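# Slide held gear down a shaft so it meshes

## Task

The left gripper starts with a gear hanging just over a shaft's tip. Lower the gear onto the shaft until it sits fully down and level, perpendicular to the shaft, with its teeth engaged in the neighbouring gear. Forcing or wedging it too hard counts as failure.

## Robot and tools

Robot: two arms, left_arm and right_arm, each with a two-finger parallel gripper and a wrist camera. The scene frame has its origin at table height midway between the arms, +z up, +x out over the table, and left_arm on the +y side. Calibrated bases: left_arm at (+0.019, +0.339, 0) m, right_arm at (-0.012, -0.295, 0) m, both turned only slightly about z. A camera stand sits behind the arms. Only the left arm matters here. The right arm should stay still, with six pose zeros and its current opening in every row.

Frames: each gripper's reported pose and its Hand target are in that arm's own base frame. Every offset you send is along the axes of the current Hand target, which is the gripper frame: fingers point along its +z and separate along its y. Pushing the gear down the shaft therefore means working out which Hand-target axis lines up with the shaft, usually by checking the reported quaternion and the images. end_effector_position is the spot between the finger pads, roughly 1 cm behind the tips.

execute_actions(actions, cameras): actions is a list of actions. Each action is a list of 1 to 15 rows, and each row is one 1/30 s control step. If an action has fewer than 15 rows, its last row repeats to fill the rest. A row always has 14 numbers in [-1, 1]: left dx, dy, dz, rx, ry, rz, opening, then the same seven for right. dx..rz are offsets, not poses, measured from the Hand target held when that action began. Every row of one action is measured from that same start, and sending the same offset again moves the gripper further. Scale: 1.0 equals 0.6 m of travel or 180 degrees. rx, ry, rz together form one rotation vector. The opening is absolute: +1 is fully open (0.094 m) and -1 is closed. A 0 is a real half-open command, so to keep the gear held, repeat its present opening command (see Tool commands). cameras: a list of names, ["all"] or []. An empty actions list returns images and full state.

move(target, speed, blend, opening_speed, grip_force, blocking, cameras): sends each gripper along a straight line. target is one 14-number row in the same layout and scale, or up to 15 such rows. Every row is an offset from the Hand targets at the start of the move, not from the row before it. speed is the top path speed in m/s, from 0.002 to 2.9 with default 0.25; turning is capped at twice that number in rad/s. Give one value, or one per target. blend, in metres, rounds corners between list targets; 0 stops at each one. opening_speed is the change in opening per second on the -1..+1 scale, at least 0.2. grip_force is the per-pad limit in newtons, 10 to 50, and it persists once set. blocking=false returns after about 0.5 s while the move keeps running. The result adds a move: line giving the ending (done, off_target, moving, held, fault), plus limits=paced (pose clipped) or limits=held (steps withheld). done means the arm rests within 10 mm and 2 degrees of its target, but it says nothing about contact. Moves do not avoid obstacles, and a fast move lags, strays and strikes harder.

wait(seconds): 0 to 3600, sends no commands, and returns early if a running move ends. stop(): brakes a running move. zoom_image(camera, region): camera is cam_high, cam_left_wrist or cam_right_wrist. region is [x0, y0, x1, y1] in pixels of that camera's latest image (each is 896x504), at most 504 by 504. read_manual(section) returns only licence texts. finished_scene(scene) takes this scene's number, ends the scene and cannot be undone. Call it only after the gear sits correctly without the robot's help, and make no further calls in that reply.

Result lines: end_effector_position (m) and end_effector_quat_wxyz per arm; Hand target, your last command after clipping, which the next offsets start from; Tool commands; grip_measured on the opening scale; Joint positions, where the last entry is the finger gap in metres; Joint velocities, which may read within noise; Joint torques, which are noisy and offset, not zero in free air, and where joints 1 to 3 wrap at ±28 N m; motor temperatures. Reported poses can be off by a few centimetres.

Behaviour: each step the controller limits the commanded orientation to within 40 degrees of the measured one. Grippers often stop short of the target or sag and tilt under load, and tiny moves may not happen or may drift sideways. Check the gripper's position and tilt after every move and correct any tilt. If the gripper rests short, an execute_actions call with zero offsets asks for the target again, or you can send the missing distance. A blocked arm keeps pressing, so to stop a push, command a target back beyond the gripper's actual position.

For this task, use small, slow steps of a few millimetres at low speed. Keep the gear square to the shaft, and rotate slightly about the shaft if the teeth do not engage. Watch the wrist and high cameras for misalignment or binding, and do not force the gear down. Release by opening well above grip_measured only once the gear is seated, then back away along the shaft.

Avoid: dropping the gear or letting go while it moves, hard contact, anything leaving the table, the arms touching each other, and loads on the wrist-camera cables. Also avoid leaving an arm stretched or pushing, since that heats its motors. At 75 °C a MOTOR HOT line appears, at 90 °C the arm folds away and stays idle, and at 100 °C it goes limp. Do not run paths close past an arm's own base.

Each tool is called after "Request:" as name(argument=value, ...) on one line, values as JSON.

## Session

Request:
execute_actions(actions=[])

Scene clock: 0.00 s.
left_arm: end_effector_position=(+0.2138, -0.2519, +0.1302) grip_measured=-0.604 end_effector_quat_wxyz=(+0.033, +0.935, +0.353, +0.000) | right_arm: end_effector_position=(+0.3810, +0.0000, +0.4021) grip_measured=+1.000 end_effector_quat_wxyz=(+0.707, +0.000, +0.707, +0.000)
Joint positions: left_arm=[-0.855 1.734 1.508 -1.283 0.023 1.564 0.019] | right_arm=[0 1.047 1.047 0 0 0 0.094]
Joint velocities: within noise
Joint torques (N m): no reading
Motor temperatures (°C): left_arm=[29 35 37 32 29 24 29] | right_arm=[30 36 36 35 27 26 25]
Heat: left arm: 37 °C; right arm: 36 °C.
Hand target: left_arm +0.2154, -0.2536, +0.1361; +0.043, +0.935, +0.353, +0.004 | right_arm +0.3780, +0.0000, +0.4162; +0.720, +0.000, +0.694, +0.000
Tool commands: left_gripper/opening=-1.0 right_gripper/opening=+1.0

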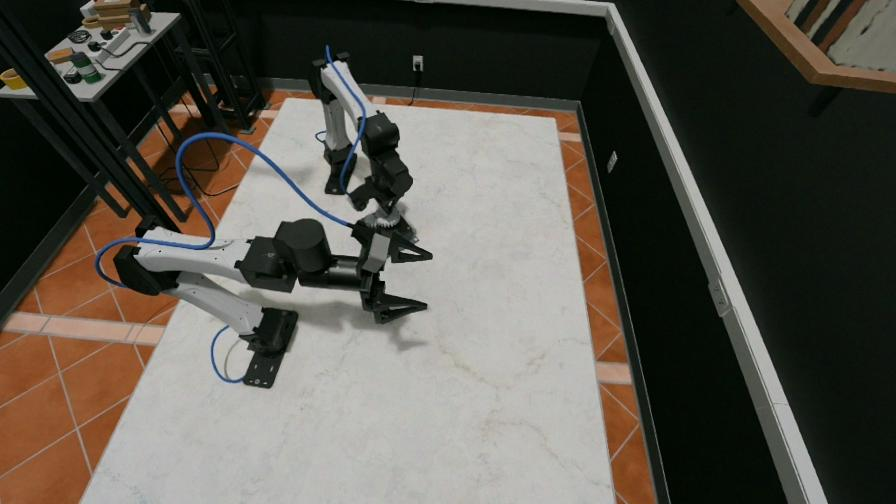

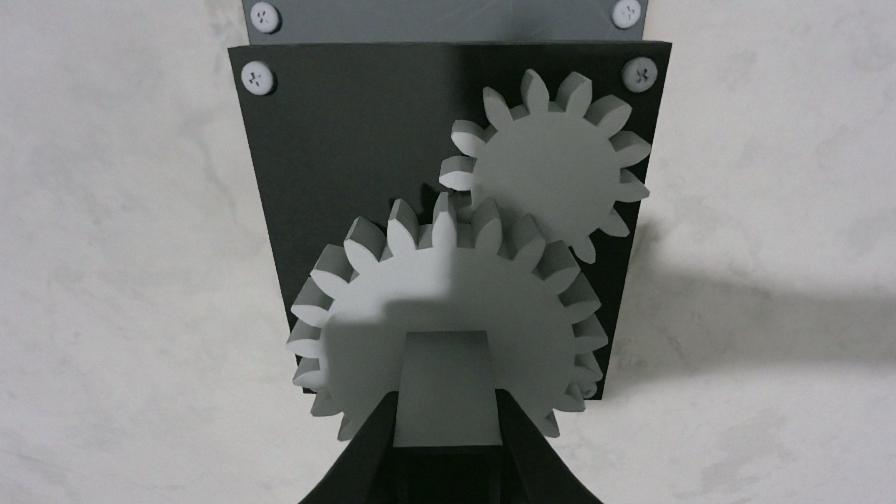

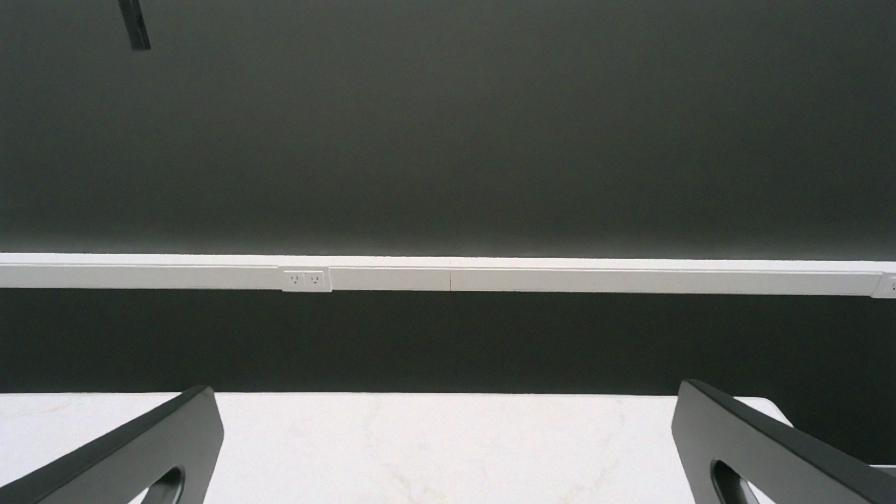

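Request:
zoom_image(camera="cam_left_wrist", region=[220, 30, 680, 460])

Request:
zoom_image(camera="cam_high", region=[340, 170, 440, 260])

Request:
execute_actions(actions=[[[0,0,0.005,0,0,0,-1,0,0,0,0,0,0,1]]], cameras=["cam_left_wrist"])

Scaled by 1.096 from the camera's image (finer frame: 1280x720).

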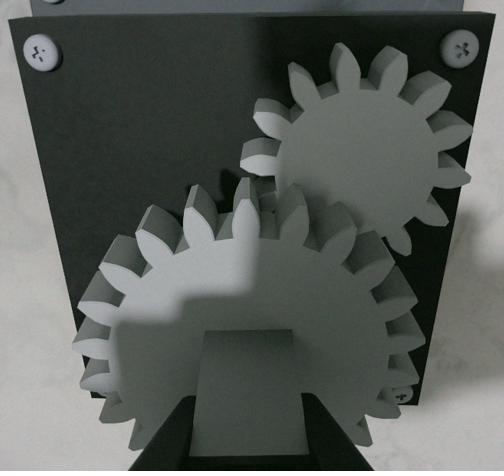

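Scaled by 5.040 from the camera's image (finer frame: 1280x720).

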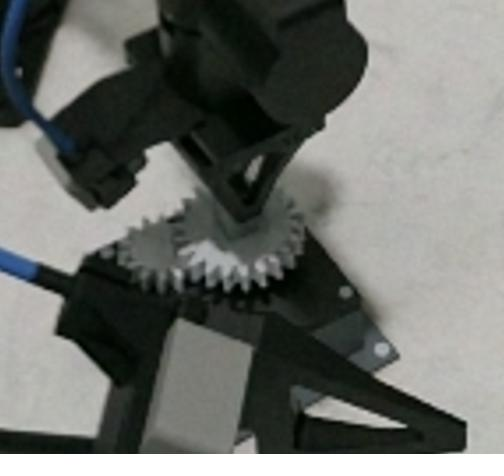

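Scene clock: 2.10 s.
left_arm: end_effector_position=(+0.2138, -0.2519, +0.1302) grip_measured=-0.604 end_effector_quat_wxyz=(+0.033, +0.935, +0.353, +0.000) | right_arm: end_effector_position=(+0.3810, +0.0000, +0.4021) grip_measured=+1.000 end_effector_quat_wxyz=(+0.707, +0.000, +0.707, +0.000)
Joint positions: left_arm=[-0.855 1.734 1.508 -1.283 0.023 1.564 0.019] | right_arm=[0 1.047 1.047 0 0 0 0.094]
Joint torques (N m): left_arm=[-0.09 -7.97 5.42 0.57 0.05 -0.08] | right_arm=[0.25 -3.9 9.95 2.46 -0.04 -0.18]
Heat: left arm: 38 °C; right arm: 36 °C.
Hand target: left_arm +0.2155, -0.2538, +0.1331; +0.043, +0.935, +0.353, +0.004 | right_arm +0.3779, +0.0000, +0.4162; +0.720, +0.000, +0.694, +0.000
Off the commanded pose: left_arm 0.004 m, 1 deg | right_arm 0.014 m, 2 deg.

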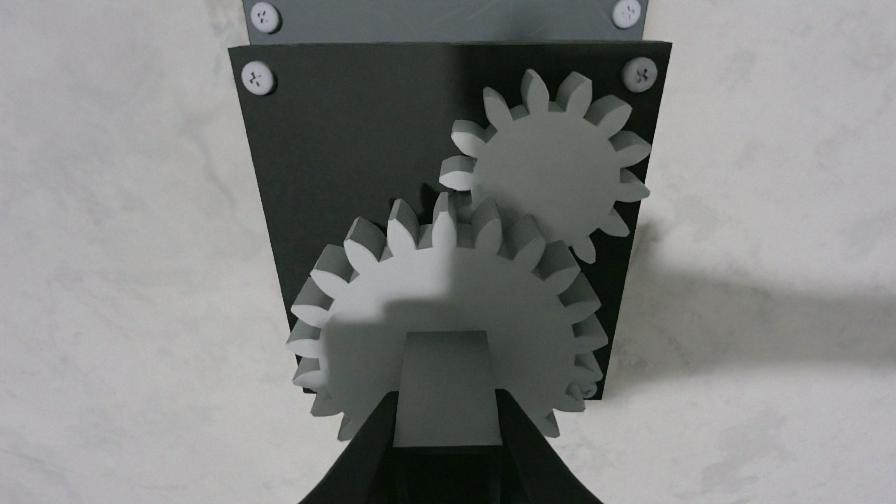

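Request:
move(target=[0,0,0.01,0,0,0,-1,0,0,0,0,0,0,1], speed=0.05)

Request:
move(target=[0,0,0.007,0,0,0,-1,0,0,0,0,0,0,1], speed=0.05, cameras=["cam_left_wrist"])

Scene clock: 3.53 s.
left_arm: end_effector_position=(+0.2155, -0.2538, +0.1283) grip_measured=-0.604 end_effector_quat_wxyz=(+0.038, +0.935, +0.353, +0.002) | right_arm: end_effector_position=(+0.3810, +0.0000, +0.4021) grip_measured=+1.000 end_effector_quat_wxyz=(+0.707, +0.000, +0.707, +0.000)
Joint positions: left_arm=[-0.855 1.734 1.5 -1.266 0.023 1.564 0.019] | right_arm=[0 1.047 1.047 0 0 0 0.094]
Joint torques (N m): left_arm=[-0.12 -7.82 4.36 0.63 0.05 -0.09] | right_arm=[0.25 -3.92 9.94 2.47 -0.04 -0.19]
Heat: left arm: 38 °C; right arm: 36 °C.
Hand target: left_arm +0.2156, -0.2542, +0.1271; +0.043, +0.935, +0.353, +0.004 | right_arm +0.3779, +0.0000, +0.4162; +0.720, +0.000, +0.694, +0.000
Off the commanded pose: left_arm 0.001 m, 1 deg | right_arm 0.014 m, 2 deg.
move: done

Scene clock: 4.03 s.
left_arm: end_effector_position=(+0.2156, -0.2539, +0.1275) grip_measured=-0.604 end_effector_quat_wxyz=(+0.038, +0.935, +0.353, +0.002) | right_arm: end_effector_position=(+0.3810, +0.0000, +0.4021) grip_measured=+1.000 end_effector_quat_wxyz=(+0.707, +0.000, +0.707, +0.000)
Joint positions: left_arm=[-0.855 1.734 1.497 -1.261 0.023 1.564 0.019] | right_arm=[0 1.047 1.047 0 0 0 0.094]
Joint torques (N m): left_arm=[-0.14 -7.69 3.33 0.79 0.05 -0.09] | right_arm=[0.27 -3.9 9.94 2.47 -0.04 -0.18]
Heat: left arm: 38 °C; right arm: 37 °C.
Hand target: left_arm +0.2158, -0.2546, +0.1229; +0.043, +0.935, +0.353, +0.004 | right_arm +0.3779, +0.0000, +0.4162; +0.720, +0.000, +0.694, +0.000
Off the commanded pose: left_arm 0.005 m, 1 deg | right_arm 0.014 m, 2 deg.
move: done

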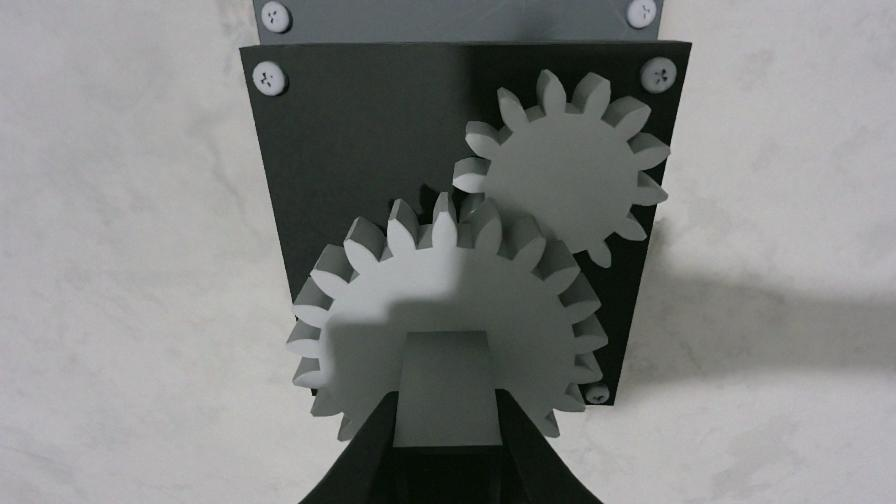

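Request:
zoom_image(camera="cam_left_wrist", region=[400, 150, 520, 260])

Request:
move(target=[0.1,0,-0.06,0,0,0,-1,0,0,0,0,0,0,1], speed=0.15, cameras=["all"])

Scaled by 4.200 from the camera's image (finer frame: 1280x720).

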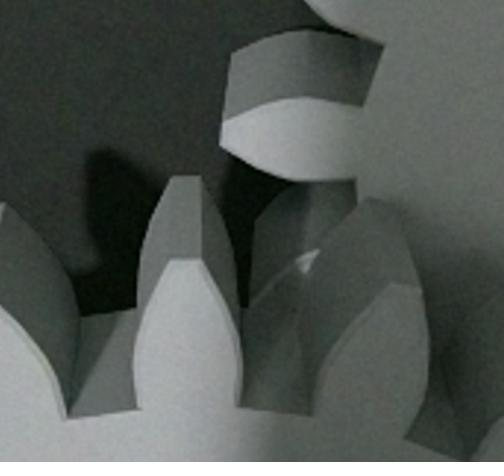

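Scene clock: 9.70 s.
left_arm: end_effector_position=(+0.2560, -0.2106, +0.1522) grip_measured=-0.604 end_effector_quat_wxyz=(+0.040, +0.933, +0.358, +0.002) | right_arm: end_effector_position=(+0.3810, +0.0000, +0.4021) grip_measured=+1.000 end_effector_quat_wxyz=(+0.707, +0.000, +0.707, +0.000)
Joint positions: left_arm=[-0.669 1.734 1.595 -1.361 0.036 1.738 0.019] | right_arm=[0 1.047 1.047 0 0 0 0.094]
Joint torques (N m): left_arm=[0.21 -6.3 8.21 0.26 0.07 0.07] | right_arm=[0.25 -3.92 9.94 2.46 -0.04 -0.18]
Heat: left arm: 38 °C; right arm: 37 °C.
Hand target: left_arm +0.2596, -0.2122, +0.1574; +0.043, +0.935, +0.353, +0.004 | right_arm +0.3779, +0.0000, +0.4162; +0.720, +0.000, +0.694, +0.000
Off the commanded pose: left_arm 0.007 m, 1 deg | right_arm 0.014 m, 2 deg.
move: done

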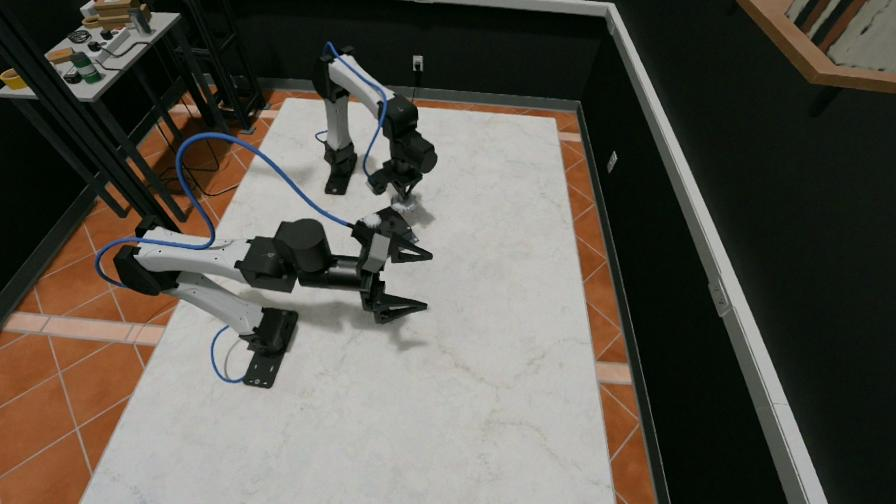

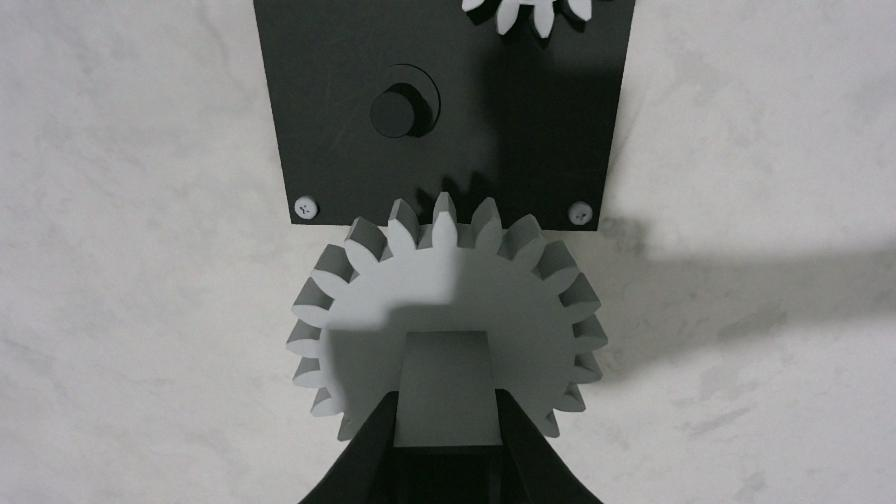

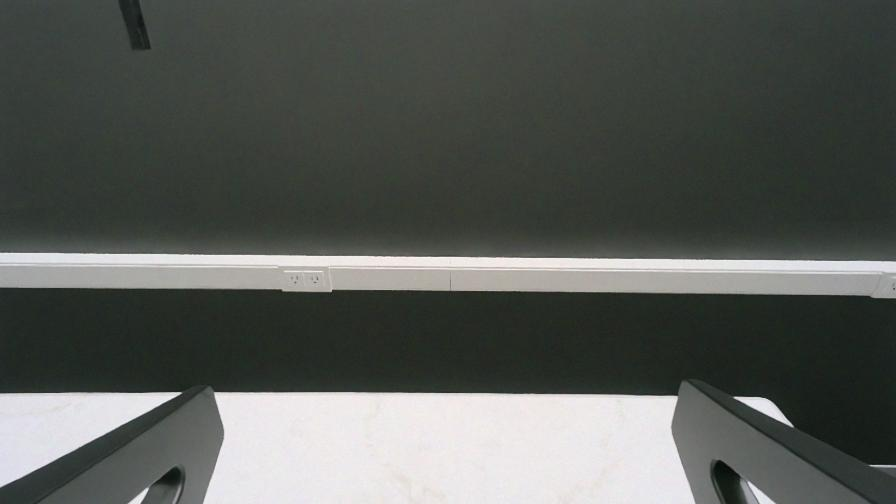

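Request:
zoom_image(camera="cam_left_wrist", region=[340, 50, 460, 160])

Request:
zoom_image(camera="cam_high", region=[350, 140, 440, 250])

Scaled by 4.200 from the camera's image (finer frame: 1280x720).

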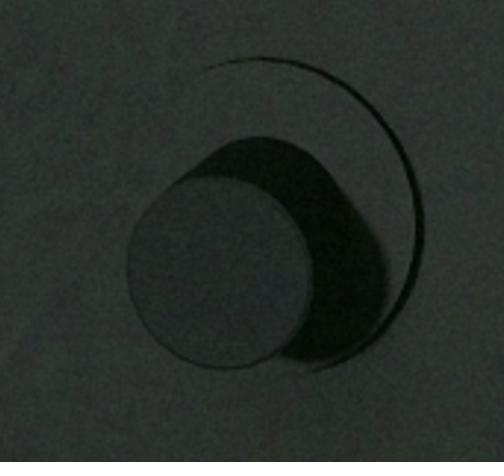

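Scaled by 4.582 from the camera's image (finer frame: 1280x720).

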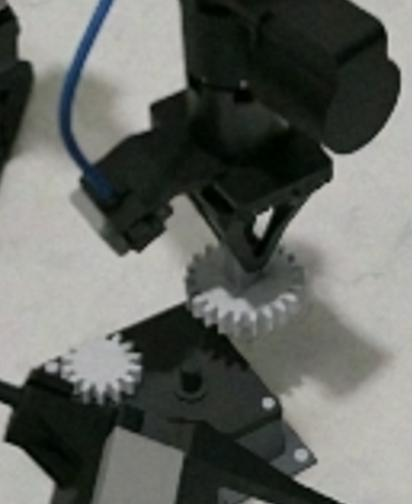

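Request:
move(target=[0,0,0,0.0255,0.0075,0,-1,0,0,0,0,0,0,1], speed=0.1, cameras=["cam_left_wrist"])

Request:
zoom_image(camera="cam_left_wrist", region=[340, 30, 480, 160])

Scene clock: 16.63 s.
left_arm: end_effector_position=(+0.2575, -0.2088, +0.1526) grip_measured=-0.604 end_effector_quat_wxyz=(+0.000, +0.935, +0.355, -0.003) | right_arm: end_effector_position=(+0.3810, +0.0000, +0.4021) grip_measured=+1.000 end_effector_quat_wxyz=(+0.707, +0.000, +0.707, +0.000)
Joint positions: left_arm=[-0.678 1.807 1.688 -1.454 0.006 1.739 0.019] | right_arm=[0 1.047 1.047 0 0 0 0.094]
Joint torques (N m): left_arm=[-0.72 -6.68 8.18 0.07 -0.02 -0.12] | right_arm=[0.25 -3.9 9.95 2.46 -0.05 -0.18]
Heat: left arm: 40 °C; right arm: 38 °C.
Hand target: left_arm +0.2596, -0.2121, +0.1574; +0.001, +0.936, +0.353, +0.001 | right_arm +0.3779, +0.0000, +0.4162; +0.720, +0.000, +0.694, +0.000
Off the commanded pose: left_arm 0.006 m, 1 deg | right_arm 0.014 m, 2 deg.
move: done

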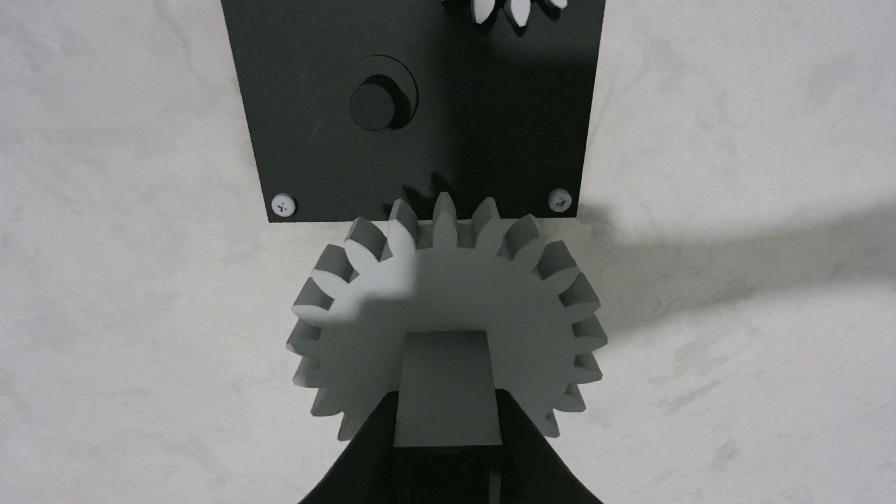

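Scaled by 3.600 from the camera's image (finer frame: 1280x720).

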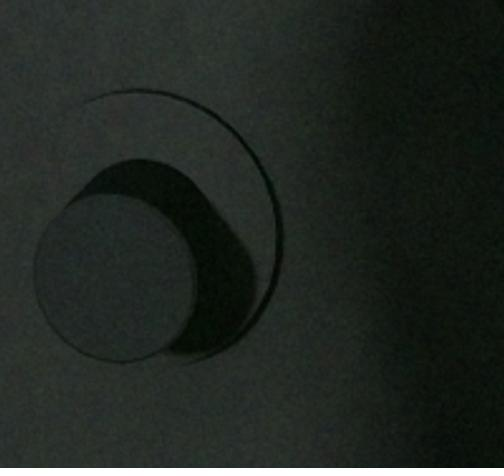

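Request:
move(target=[-0.0955,0.0317,0.008,-0.008,0,0,-1,0,0,0,0,0,0,1], speed=0.12, cameras=["all"])

Request:
zoom_image(camera="cam_left_wrist", region=[380, 50, 680, 300])

Request:
zoom_image(camera="cam_high", region=[340, 160, 440, 260])

Scene clock: 23.97 s.
left_arm: end_effector_position=(+0.2220, -0.2553, +0.1481) grip_measured=-0.604 end_effector_quat_wxyz=(-0.003, +0.937, +0.349, -0.003) | right_arm: end_effector_position=(+0.3810, +0.0000, +0.4021) grip_measured=+1.000 end_effector_quat_wxyz=(+0.707, +0.000, +0.707, +0.000)
Joint positions: left_arm=[-0.853 1.837 1.708 -1.449 0.004 1.575 0.019] | right_arm=[0 1.047 1.047 0 0 0 0.094]
Joint torques (N m): left_arm=[-0.39 -6.89 8.18 0.41 0 -0.19] | right_arm=[0.24 -3.92 9.95 2.46 -0.04 -0.18]
Heat: left arm: 41 °C; right arm: 39 °C.
Hand target: left_arm +0.2291, -0.2642, +0.1525; +0.012, +0.935, +0.353, +0.005 | right_arm +0.3779, +0.0000, +0.4162; +0.720, +0.000, +0.694, +0.000
Off the commanded pose: left_arm 0.012 m, 2 deg | right_arm 0.014 m, 2 deg.
move: off_target (left_arm)

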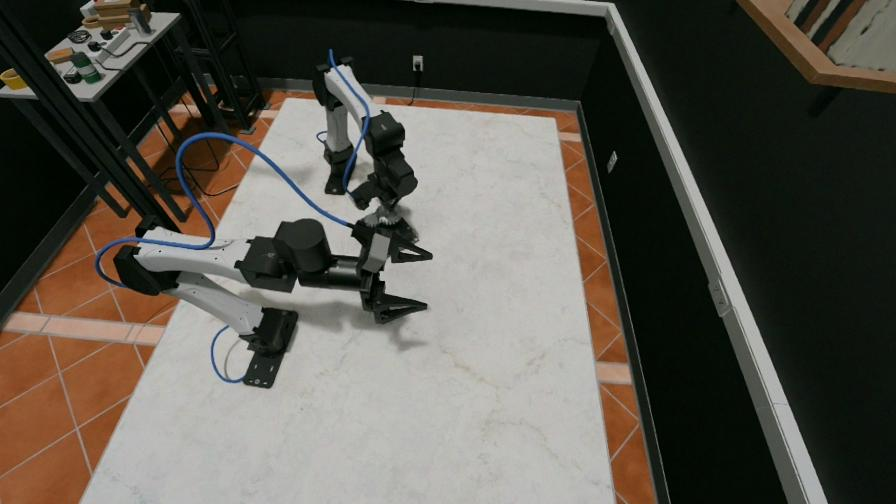

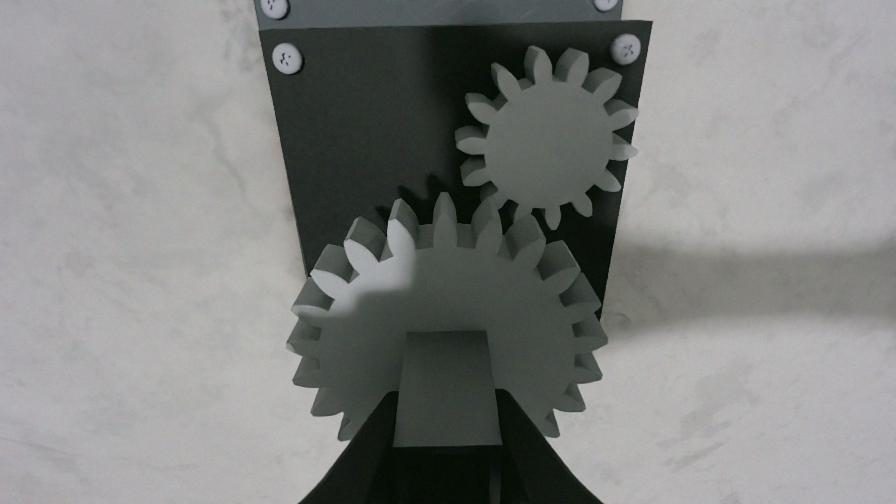

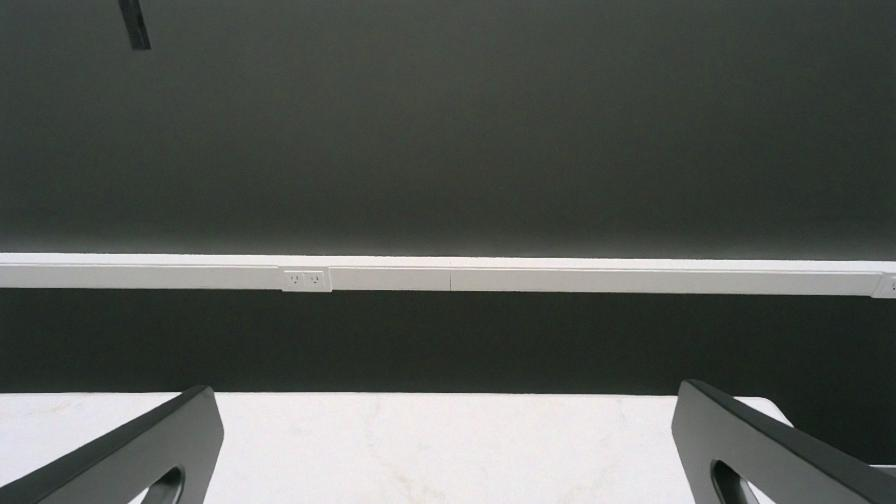

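Scaled by 1.680 from the camera's image (finer frame: 1280x720).

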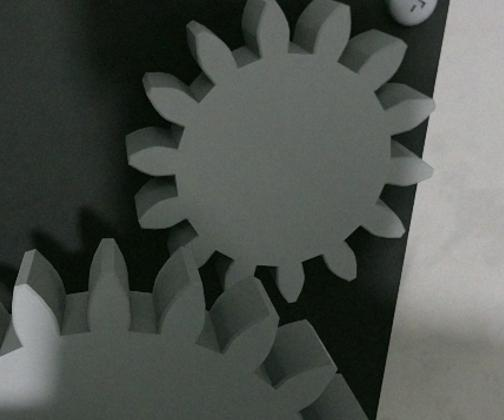

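Scaled by 5.040 from the camera's image (finer frame: 1280x720).

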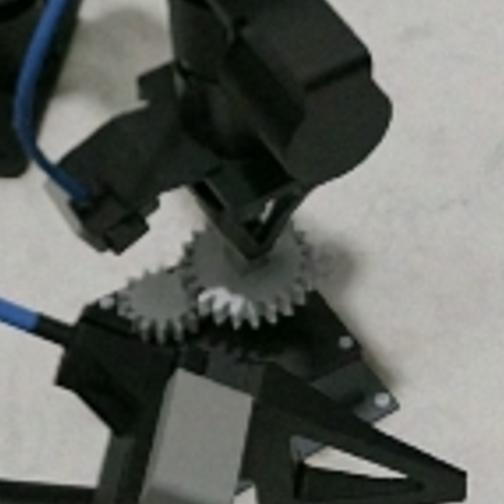

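Request:
move(target=[0.0,0.0125,0.01,-0.002,0,0,-1,0,0,0,0,0,0,1], speed=0.08, cameras=["cam_left_wrist"])

Scene clock: 25.40 s.
left_arm: end_effector_position=(+0.2267, -0.2606, +0.1414) grip_measured=-0.604 end_effector_quat_wxyz=(-0.002, +0.937, +0.350, -0.003) | right_arm: end_effector_position=(+0.3810, +0.0000, +0.4021) grip_measured=+1.000 end_effector_quat_wxyz=(+0.707, +0.000, +0.707, +0.000)
Joint positions: left_arm=[-0.853 1.862 1.713 -1.428 0.004 1.574 0.019] | right_arm=[0 1.047 1.047 0 0 0 0.094]
Joint torques (N m): left_arm=[-0.39 -7.34 8.24 0.42 0 -0.19] | right_arm=[0.24 -3.92 9.95 2.46 -0.04 -0.18]
Heat: left arm: 41 °C; right arm: 39 °C.
Hand target: left_arm +0.2342, -0.2700, +0.1468; +0.016, +0.935, +0.353, +0.006 | right_arm +0.3779, +0.0000, +0.4162; +0.720, +0.000, +0.694, +0.000
Off the commanded pose: left_arm 0.013 m, 2 deg | right_arm 0.014 m, 2 deg.
move: off_target (left_arm)

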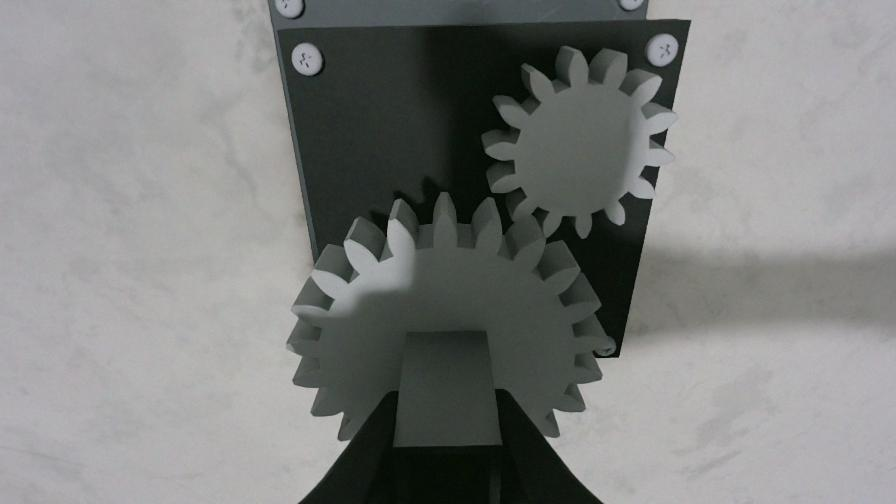

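Request:
move(target=[-0.002,0.0,0.022,0,0,0,-1,0,0,0,0,0,0,1], speed=0.05)

Request:
move(target=[0,0.0,0.009,0,0,0,-1,0,0,0,0,0,0,1], speed=0.05, cameras=["cam_left_wrist"])

Request:
zoom_image(camera="cam_left_wrist", region=[400, 50, 700, 300])

Scene clock: 28.20 s.
left_arm: end_effector_position=(+0.2342, -0.2692, +0.1399) grip_measured=-0.604 end_effector_quat_wxyz=(+0.019, +0.936, +0.351, +0.005) | right_arm: end_effector_position=(+0.3810, +0.0000, +0.4021) grip_measured=+1.000 end_effector_quat_wxyz=(+0.707, +0.000, +0.707, +0.000)
Joint positions: left_arm=[-0.853 1.862 1.707 -1.377 0.004 1.571 0.019] | right_arm=[0 1.047 1.047 0 0 0 0.094]
Joint torques (N m): left_arm=[-0.68 -7.5 4.25 0.54 0 -0.2] | right_arm=[0.25 -3.92 9.92 2.46 -0.04 -0.18]
Motor temperatures (°C): left_arm=[29 38 42 31 29 24 31] | right_arm=[30 36 39 39 27 25 25]
Heat: left arm: 42 °C; right arm: 39 °C.
Hand target: left_arm +0.2336, -0.2711, +0.1336; +0.016, +0.935, +0.353, +0.006 | right_arm +0.3779, +0.0000, +0.4162; +0.720, +0.000, +0.694, +0.000
Off the commanded pose: left_arm 0.007 m, 0 deg | right_arm 0.014 m, 2 deg.
move: done

Scene clock: 28.83 s.
left_arm: end_effector_position=(+0.2343, -0.2693, +0.1341) grip_measured=-0.604 end_effector_quat_wxyz=(+0.018, +0.936, +0.351, +0.005) | right_arm: end_effector_position=(+0.3810, +0.0000, +0.4021) grip_measured=+1.000 end_effector_quat_wxyz=(+0.707, +0.000, +0.707, +0.000)
Joint positions: left_arm=[-0.853 1.862 1.684 -1.355 0.004 1.571 0.019] | right_arm=[0 1.047 1.047 0 0 0 0.094]
Joint torques (N m): left_arm=[-0.66 -7.54 4.34 0.54 0 -0.2] | right_arm=[0.24 -3.9 9.94 2.46 -0.04 -0.18]
Heat: left arm: 42 °C; right arm: 39 °C.
Hand target: left_arm +0.2338, -0.2713, +0.1282; +0.016, +0.935, +0.353, +0.006 | right_arm +0.3779, +0.0000, +0.4162; +0.720, +0.000, +0.694, +0.000
Off the commanded pose: left_arm 0.006 m, 0 deg | right_arm 0.014 m, 2 deg.
move: done

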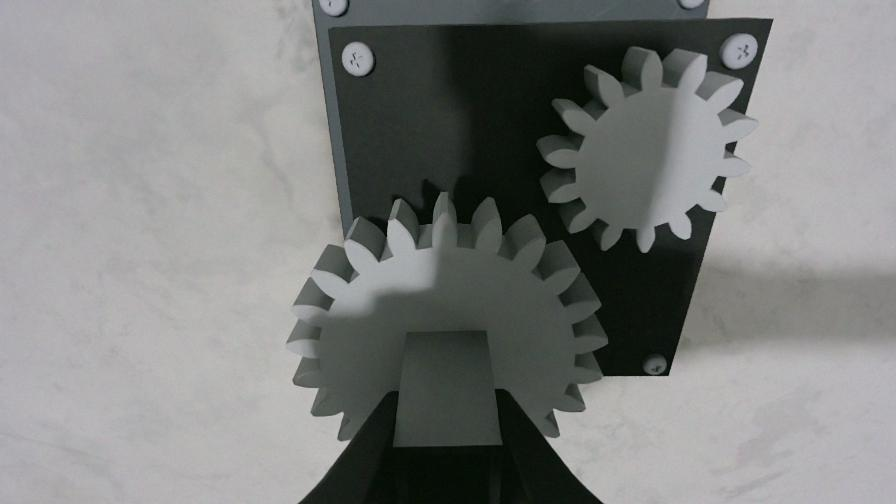

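Scaled by 1.680 from the camera's image (finer frame: 1280x720).

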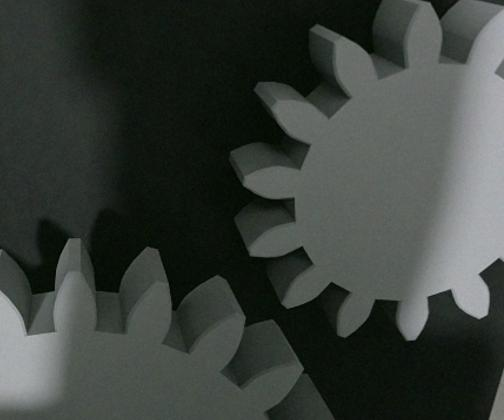

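Request:
move(target=[0.003,-0.027,-0.02,0.003,0,0,-1,0,0,0,0,0,0,1], speed=0.1, cameras=["cam_left_wrist"])

Scene clock: 30.93 s.
left_arm: end_effector_position=(+0.2291, -0.2634, +0.1314) grip_measured=-0.604 end_effector_quat_wxyz=(+0.009, +0.936, +0.351, +0.001) | right_arm: end_effector_position=(+0.3810, +0.0000, +0.4021) grip_measured=+1.000 end_effector_quat_wxyz=(+0.707, +0.000, +0.707, +0.000)
Joint positions: left_arm=[-0.853 1.851 1.659 -1.362 0.004 1.571 0.019] | right_arm=[0 1.047 1.047 0 0 0 0.094]
Joint torques (N m): left_arm=[-0.25 -10.86 4.37 0.14 0 -0.14] | right_arm=[0.24 -3.92 9.95 2.46 -0.05 -0.18]
Heat: left arm: 42 °C; right arm: 39 °C.
Hand target: left_arm +0.2241, -0.2576, +0.1396; +0.011, +0.936, +0.353, +0.004 | right_arm +0.3779, +0.0000, +0.4162; +0.720, +0.000, +0.694, +0.000
Off the commanded pose: left_arm 0.011 m, 1 deg | right_arm 0.014 m, 2 deg.
move: off_target (left_arm)

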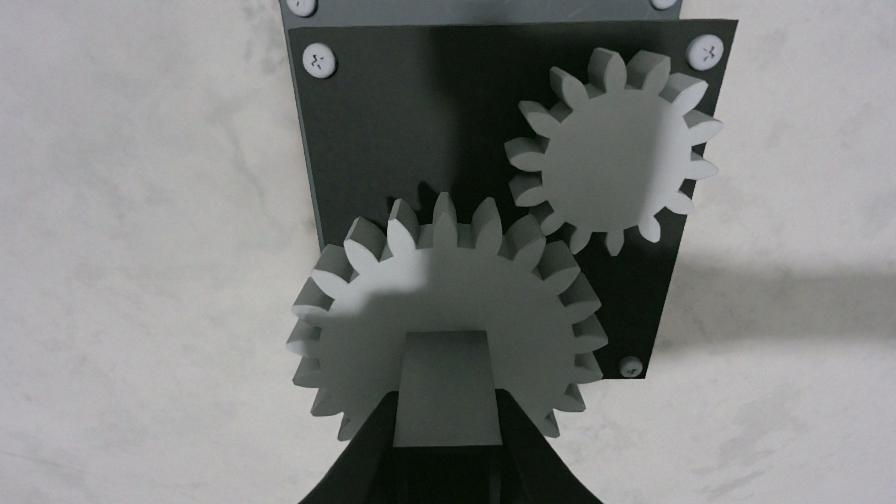

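Request:
move(target=[0,-0.004,-0.012,0,0,0,-1,0,0,0,0,0,0,1], speed=0.1, cameras=["cam_left_wrist"])

Scene clock: 37.37 s.
left_arm: end_effector_position=(+0.2249, -0.2586, +0.1343) grip_measured=-0.604 end_effector_quat_wxyz=(+0.001, +0.936, +0.351, -0.002) | right_arm: end_effector_position=(+0.3810, +0.0000, +0.4021) grip_measured=+1.000 end_effector_quat_wxyz=(+0.707, +0.000, +0.707, +0.000)
Joint positions: left_arm=[-0.853 1.842 1.659 -1.387 0.004 1.571 0.019] | right_arm=[0 1.047 1.047 0 0 0 0.094]
Joint torques (N m): left_arm=[-0.25 -10.82 5.86 0.1 0 -0.14] | right_arm=[0.25 -3.92 9.94 2.46 -0.05 -0.18]
Heat: left arm: 41 °C; right arm: 40 °C.
Hand target: left_arm +0.2224, -0.2556, +0.1468; +0.011, +0.936, +0.353, +0.004 | right_arm +0.3779, +0.0000, +0.4162; +0.720, +0.000, +0.694, +0.000
Off the commanded pose: left_arm 0.013 m, 1 deg | right_arm 0.014 m, 2 deg.
move: off_target (left_arm)

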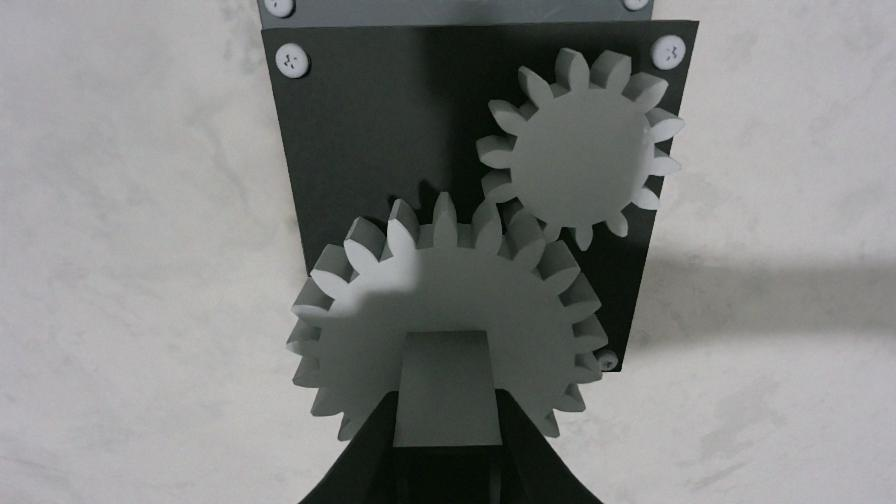

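Request:
move(target=[-0.002,0.007,0.028,0,0,0,-1,0,0,0,0,0,0,1], speed=0.05, cameras=["cam_left_wrist"])

Scene clock: 39.80 s.
left_arm: end_effector_position=(+0.2257, -0.2594, +0.1280) grip_measured=-0.604 end_effector_quat_wxyz=(+0.003, +0.936, +0.351, -0.001) | right_arm: end_effector_position=(+0.3810, +0.0000, +0.4021) grip_measured=+1.000 end_effector_quat_wxyz=(+0.707, +0.000, +0.707, +0.000)
Joint positions: left_arm=[-0.853 1.842 1.634 -1.358 0.004 1.571 0.019] | right_arm=[0 1.047 1.047 0 0 0 0.094]
Joint torques (N m): left_arm=[-0.54 -9.57 4.01 0.47 0 -0.18] | right_arm=[0.27 -3.92 9.94 2.47 -0.04 -0.18]
Heat: left arm: 41 °C; right arm: 40 °C.
Hand target: left_arm +0.2246, -0.2600, +0.1301; +0.011, +0.936, +0.353, +0.005 | right_arm +0.3779, +0.0000, +0.4162; +0.720, +0.000, +0.694, +0.000
Off the commanded pose: left_arm 0.002 m, 1 deg | right_arm 0.014 m, 2 deg.
move: done

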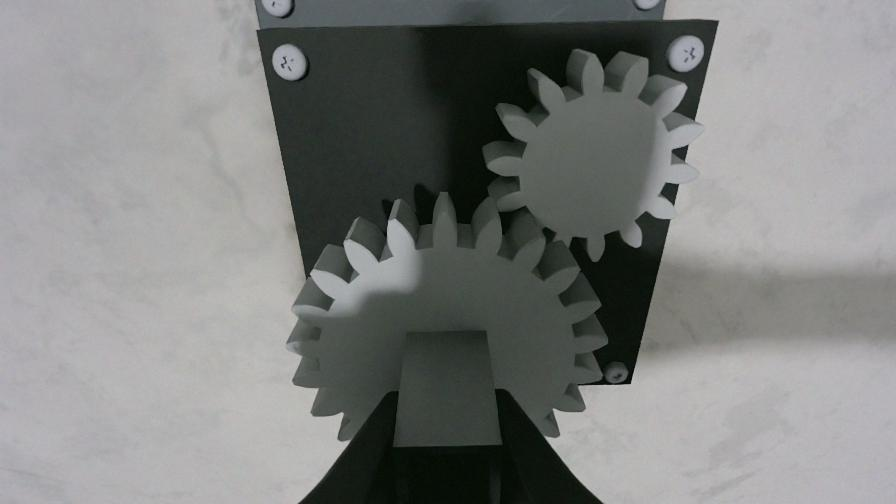

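Request:
move(target=[-0.002,0.0,0.009,-0.003,0,0,-1,0,0,0,0,0,0,1], speed=0.05)

Request:
move(target=[0,0.0,0.006,0,0,0,-1,0,0,0,0,0,0,1], speed=0.05, cameras=["cam_left_wrist"])

Scene clock: 40.90 s.
left_arm: end_effector_position=(+0.2257, -0.2592, +0.1269) grip_measured=-0.604 end_effector_quat_wxyz=(+0.010, +0.936, +0.352, +0.002) | right_arm: end_effector_position=(+0.3810, +0.0000, +0.4021) grip_measured=+1.000 end_effector_quat_wxyz=(+0.707, +0.000, +0.707, +0.000)
Joint positions: left_arm=[-0.853 1.826 1.609 -1.335 0.003 1.569 0.019] | right_arm=[0 1.047 1.047 0 0 0 0.094]
Joint torques (N m): left_arm=[-0.87 -8.94 3.3 0.62 0.01 -0.2] | right_arm=[0.24 -3.92 9.94 2.46 -0.04 -0.18]
Heat: left arm: 41 °C; right arm: 40 °C.
Hand target: left_arm +0.2238, -0.2608, +0.1246; +0.015, +0.935, +0.353, +0.006 | right_arm +0.3779, +0.0000, +0.4162; +0.720, +0.000, +0.694, +0.000
Off the commanded pose: left_arm 0.003 m, 1 deg | right_arm 0.014 m, 2 deg.
move: done

Scene clock: 41.40 s.
left_arm: end_effector_position=(+0.2256, -0.2591, +0.1268) grip_measured=-0.604 end_effector_quat_wxyz=(+0.013, +0.936, +0.352, +0.003) | right_arm: end_effector_position=(+0.3810, +0.0000, +0.4021) grip_measured=+1.000 end_effector_quat_wxyz=(+0.707, +0.000, +0.707, +0.000)
Joint positions: left_arm=[-0.853 1.819 1.6 -1.325 0.003 1.569 0.019] | right_arm=[0 1.047 1.047 0 0 0 0.094]
Joint torques (N m): left_arm=[-0.87 -8.25 2.99 0.7 0.01 -0.2] | right_arm=[0.27 -3.9 9.95 2.46 -0.05 -0.19]
Heat: left arm: 41 °C; right arm: 40 °C.
Hand target: left_arm +0.2239, -0.2610, +0.1212; +0.016, +0.935, +0.353, +0.006 | right_arm +0.3779, +0.0000, +0.4162; +0.720, +0.000, +0.694, +0.000
Off the commanded pose: left_arm 0.006 m, 0 deg | right_arm 0.014 m, 2 deg.
move: done

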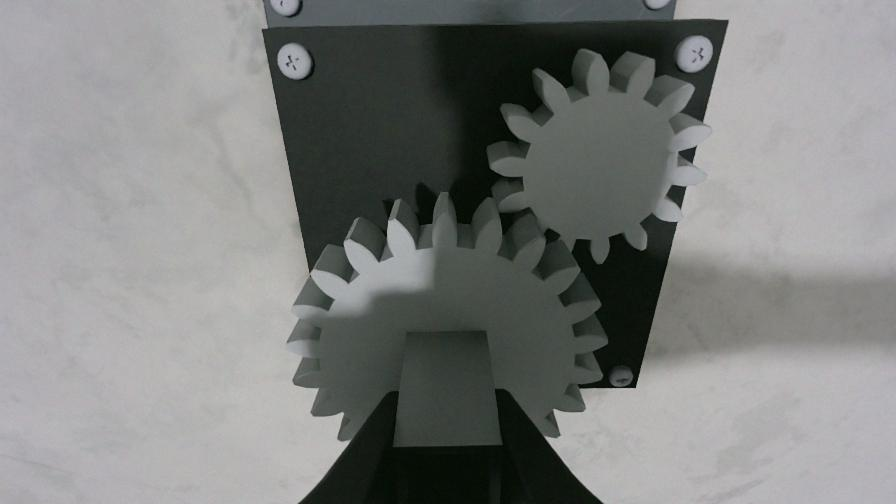

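Request:
move(target=[0,-0.004,0,0,0,0,-1,0,0,0,0,0,0,1], speed=0.03)

Request:
move(target=[-0.005,0.0,0,0,0,0,-1,0,0,0,0,0,0,1], speed=0.03)

Request:
move(target=[-0.005,0.0,0,0,0,0,-1,0,0,0,0,0,0,1], speed=0.03, cameras=["cam_left_wrist"])

Scene clock: 42.83 s.
left_arm: end_effector_position=(+0.2252, -0.2587, +0.1268) grip_measured=-0.604 end_effector_quat_wxyz=(+0.016, +0.936, +0.352, +0.005) | right_arm: end_effector_position=(+0.3810, +0.0000, +0.4021) grip_measured=+1.000 end_effector_quat_wxyz=(+0.707, +0.000, +0.707, +0.000)
Joint positions: left_arm=[-0.853 1.81 1.588 -1.315 0.003 1.569 0.019] | right_arm=[0 1.047 1.047 0 0 0 0.094]
Joint torques (N m): left_arm=[-0.87 -8.2 2.97 0.63 0 -0.2] | right_arm=[0.25 -3.9 9.95 2.46 -0.04 -0.18]
Heat: left arm: 41 °C; right arm: 40 °C.
Hand target: left_arm +0.2222, -0.2591, +0.1209; +0.015, +0.935, +0.353, +0.006 | right_arm +0.3779, +0.0000, +0.4162; +0.720, +0.000, +0.694, +0.000
Off the commanded pose: left_arm 0.006 m, 0 deg | right_arm 0.014 m, 2 deg.
move: done

Scene clock: 43.33 s.
left_arm: end_effector_position=(+0.2233, -0.2604, +0.1268) grip_measured=-0.604 end_effector_quat_wxyz=(+0.016, +0.936, +0.351, +0.007) | right_arm: end_effector_position=(+0.3810, +0.0000, +0.4021) grip_measured=+1.000 end_effector_quat_wxyz=(+0.707, +0.000, +0.707, +0.000)
Joint positions: left_arm=[-0.863 1.81 1.588 -1.315 -0.002 1.561 0.019] | right_arm=[0 1.047 1.047 0 0 0 0.094]
Joint torques (N m): left_arm=[-0.79 -8.16 2.99 0.62 0.05 -0.19] | right_arm=[0.25 -3.9 9.95 2.46 -0.04 -0.18]
Heat: left arm: 42 °C; right arm: 40 °C.
Hand target: left_arm +0.2200, -0.2611, +0.1209; +0.015, +0.935, +0.353, +0.006 | right_arm +0.3779, +0.0000, +0.4162; +0.720, +0.000, +0.694, +0.000
Off the commanded pose: left_arm 0.007 m, 0 deg | right_arm 0.014 m, 2 deg.
move: done

Scene clock: 43.83 s.
left_arm: end_effector_position=(+0.2227, -0.2609, +0.1268) grip_measured=-0.604 end_effector_quat_wxyz=(+0.014, +0.936, +0.352, +0.011) | right_arm: end_effector_position=(+0.3810, +0.0000, +0.4021) grip_measured=+1.000 end_effector_quat_wxyz=(+0.707, +0.000, +0.707, +0.000)
Joint positions: left_arm=[-0.87 1.81 1.588 -1.315 -0.012 1.552 0.019] | right_arm=[0 1.047 1.047 0 0 0 0.094]
Joint torques (N m): left_arm=[-0.96 -8.16 3.03 0.62 0.13 -0.2] | right_arm=[0.25 -3.9 9.95 2.47 -0.04 -0.18]
Heat: left arm: 42 °C; right arm: 40 °C.
Hand target: left_arm +0.2176, -0.2631, +0.1209; +0.015, +0.936, +0.353, +0.006 | right_arm +0.3779, +0.0000, +0.4162; +0.720, +0.000, +0.694, +0.000
Off the commanded pose: left_arm 0.008 m, 1 deg | right_arm 0.014 m, 2 deg.
move: done

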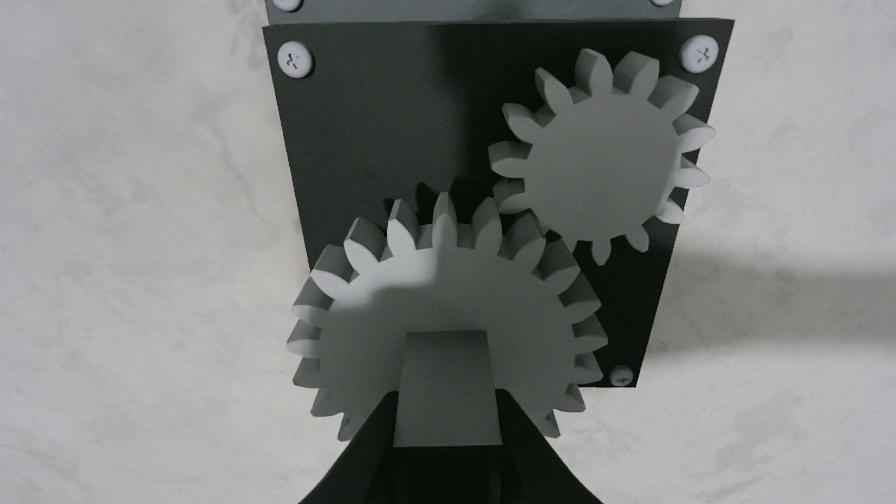

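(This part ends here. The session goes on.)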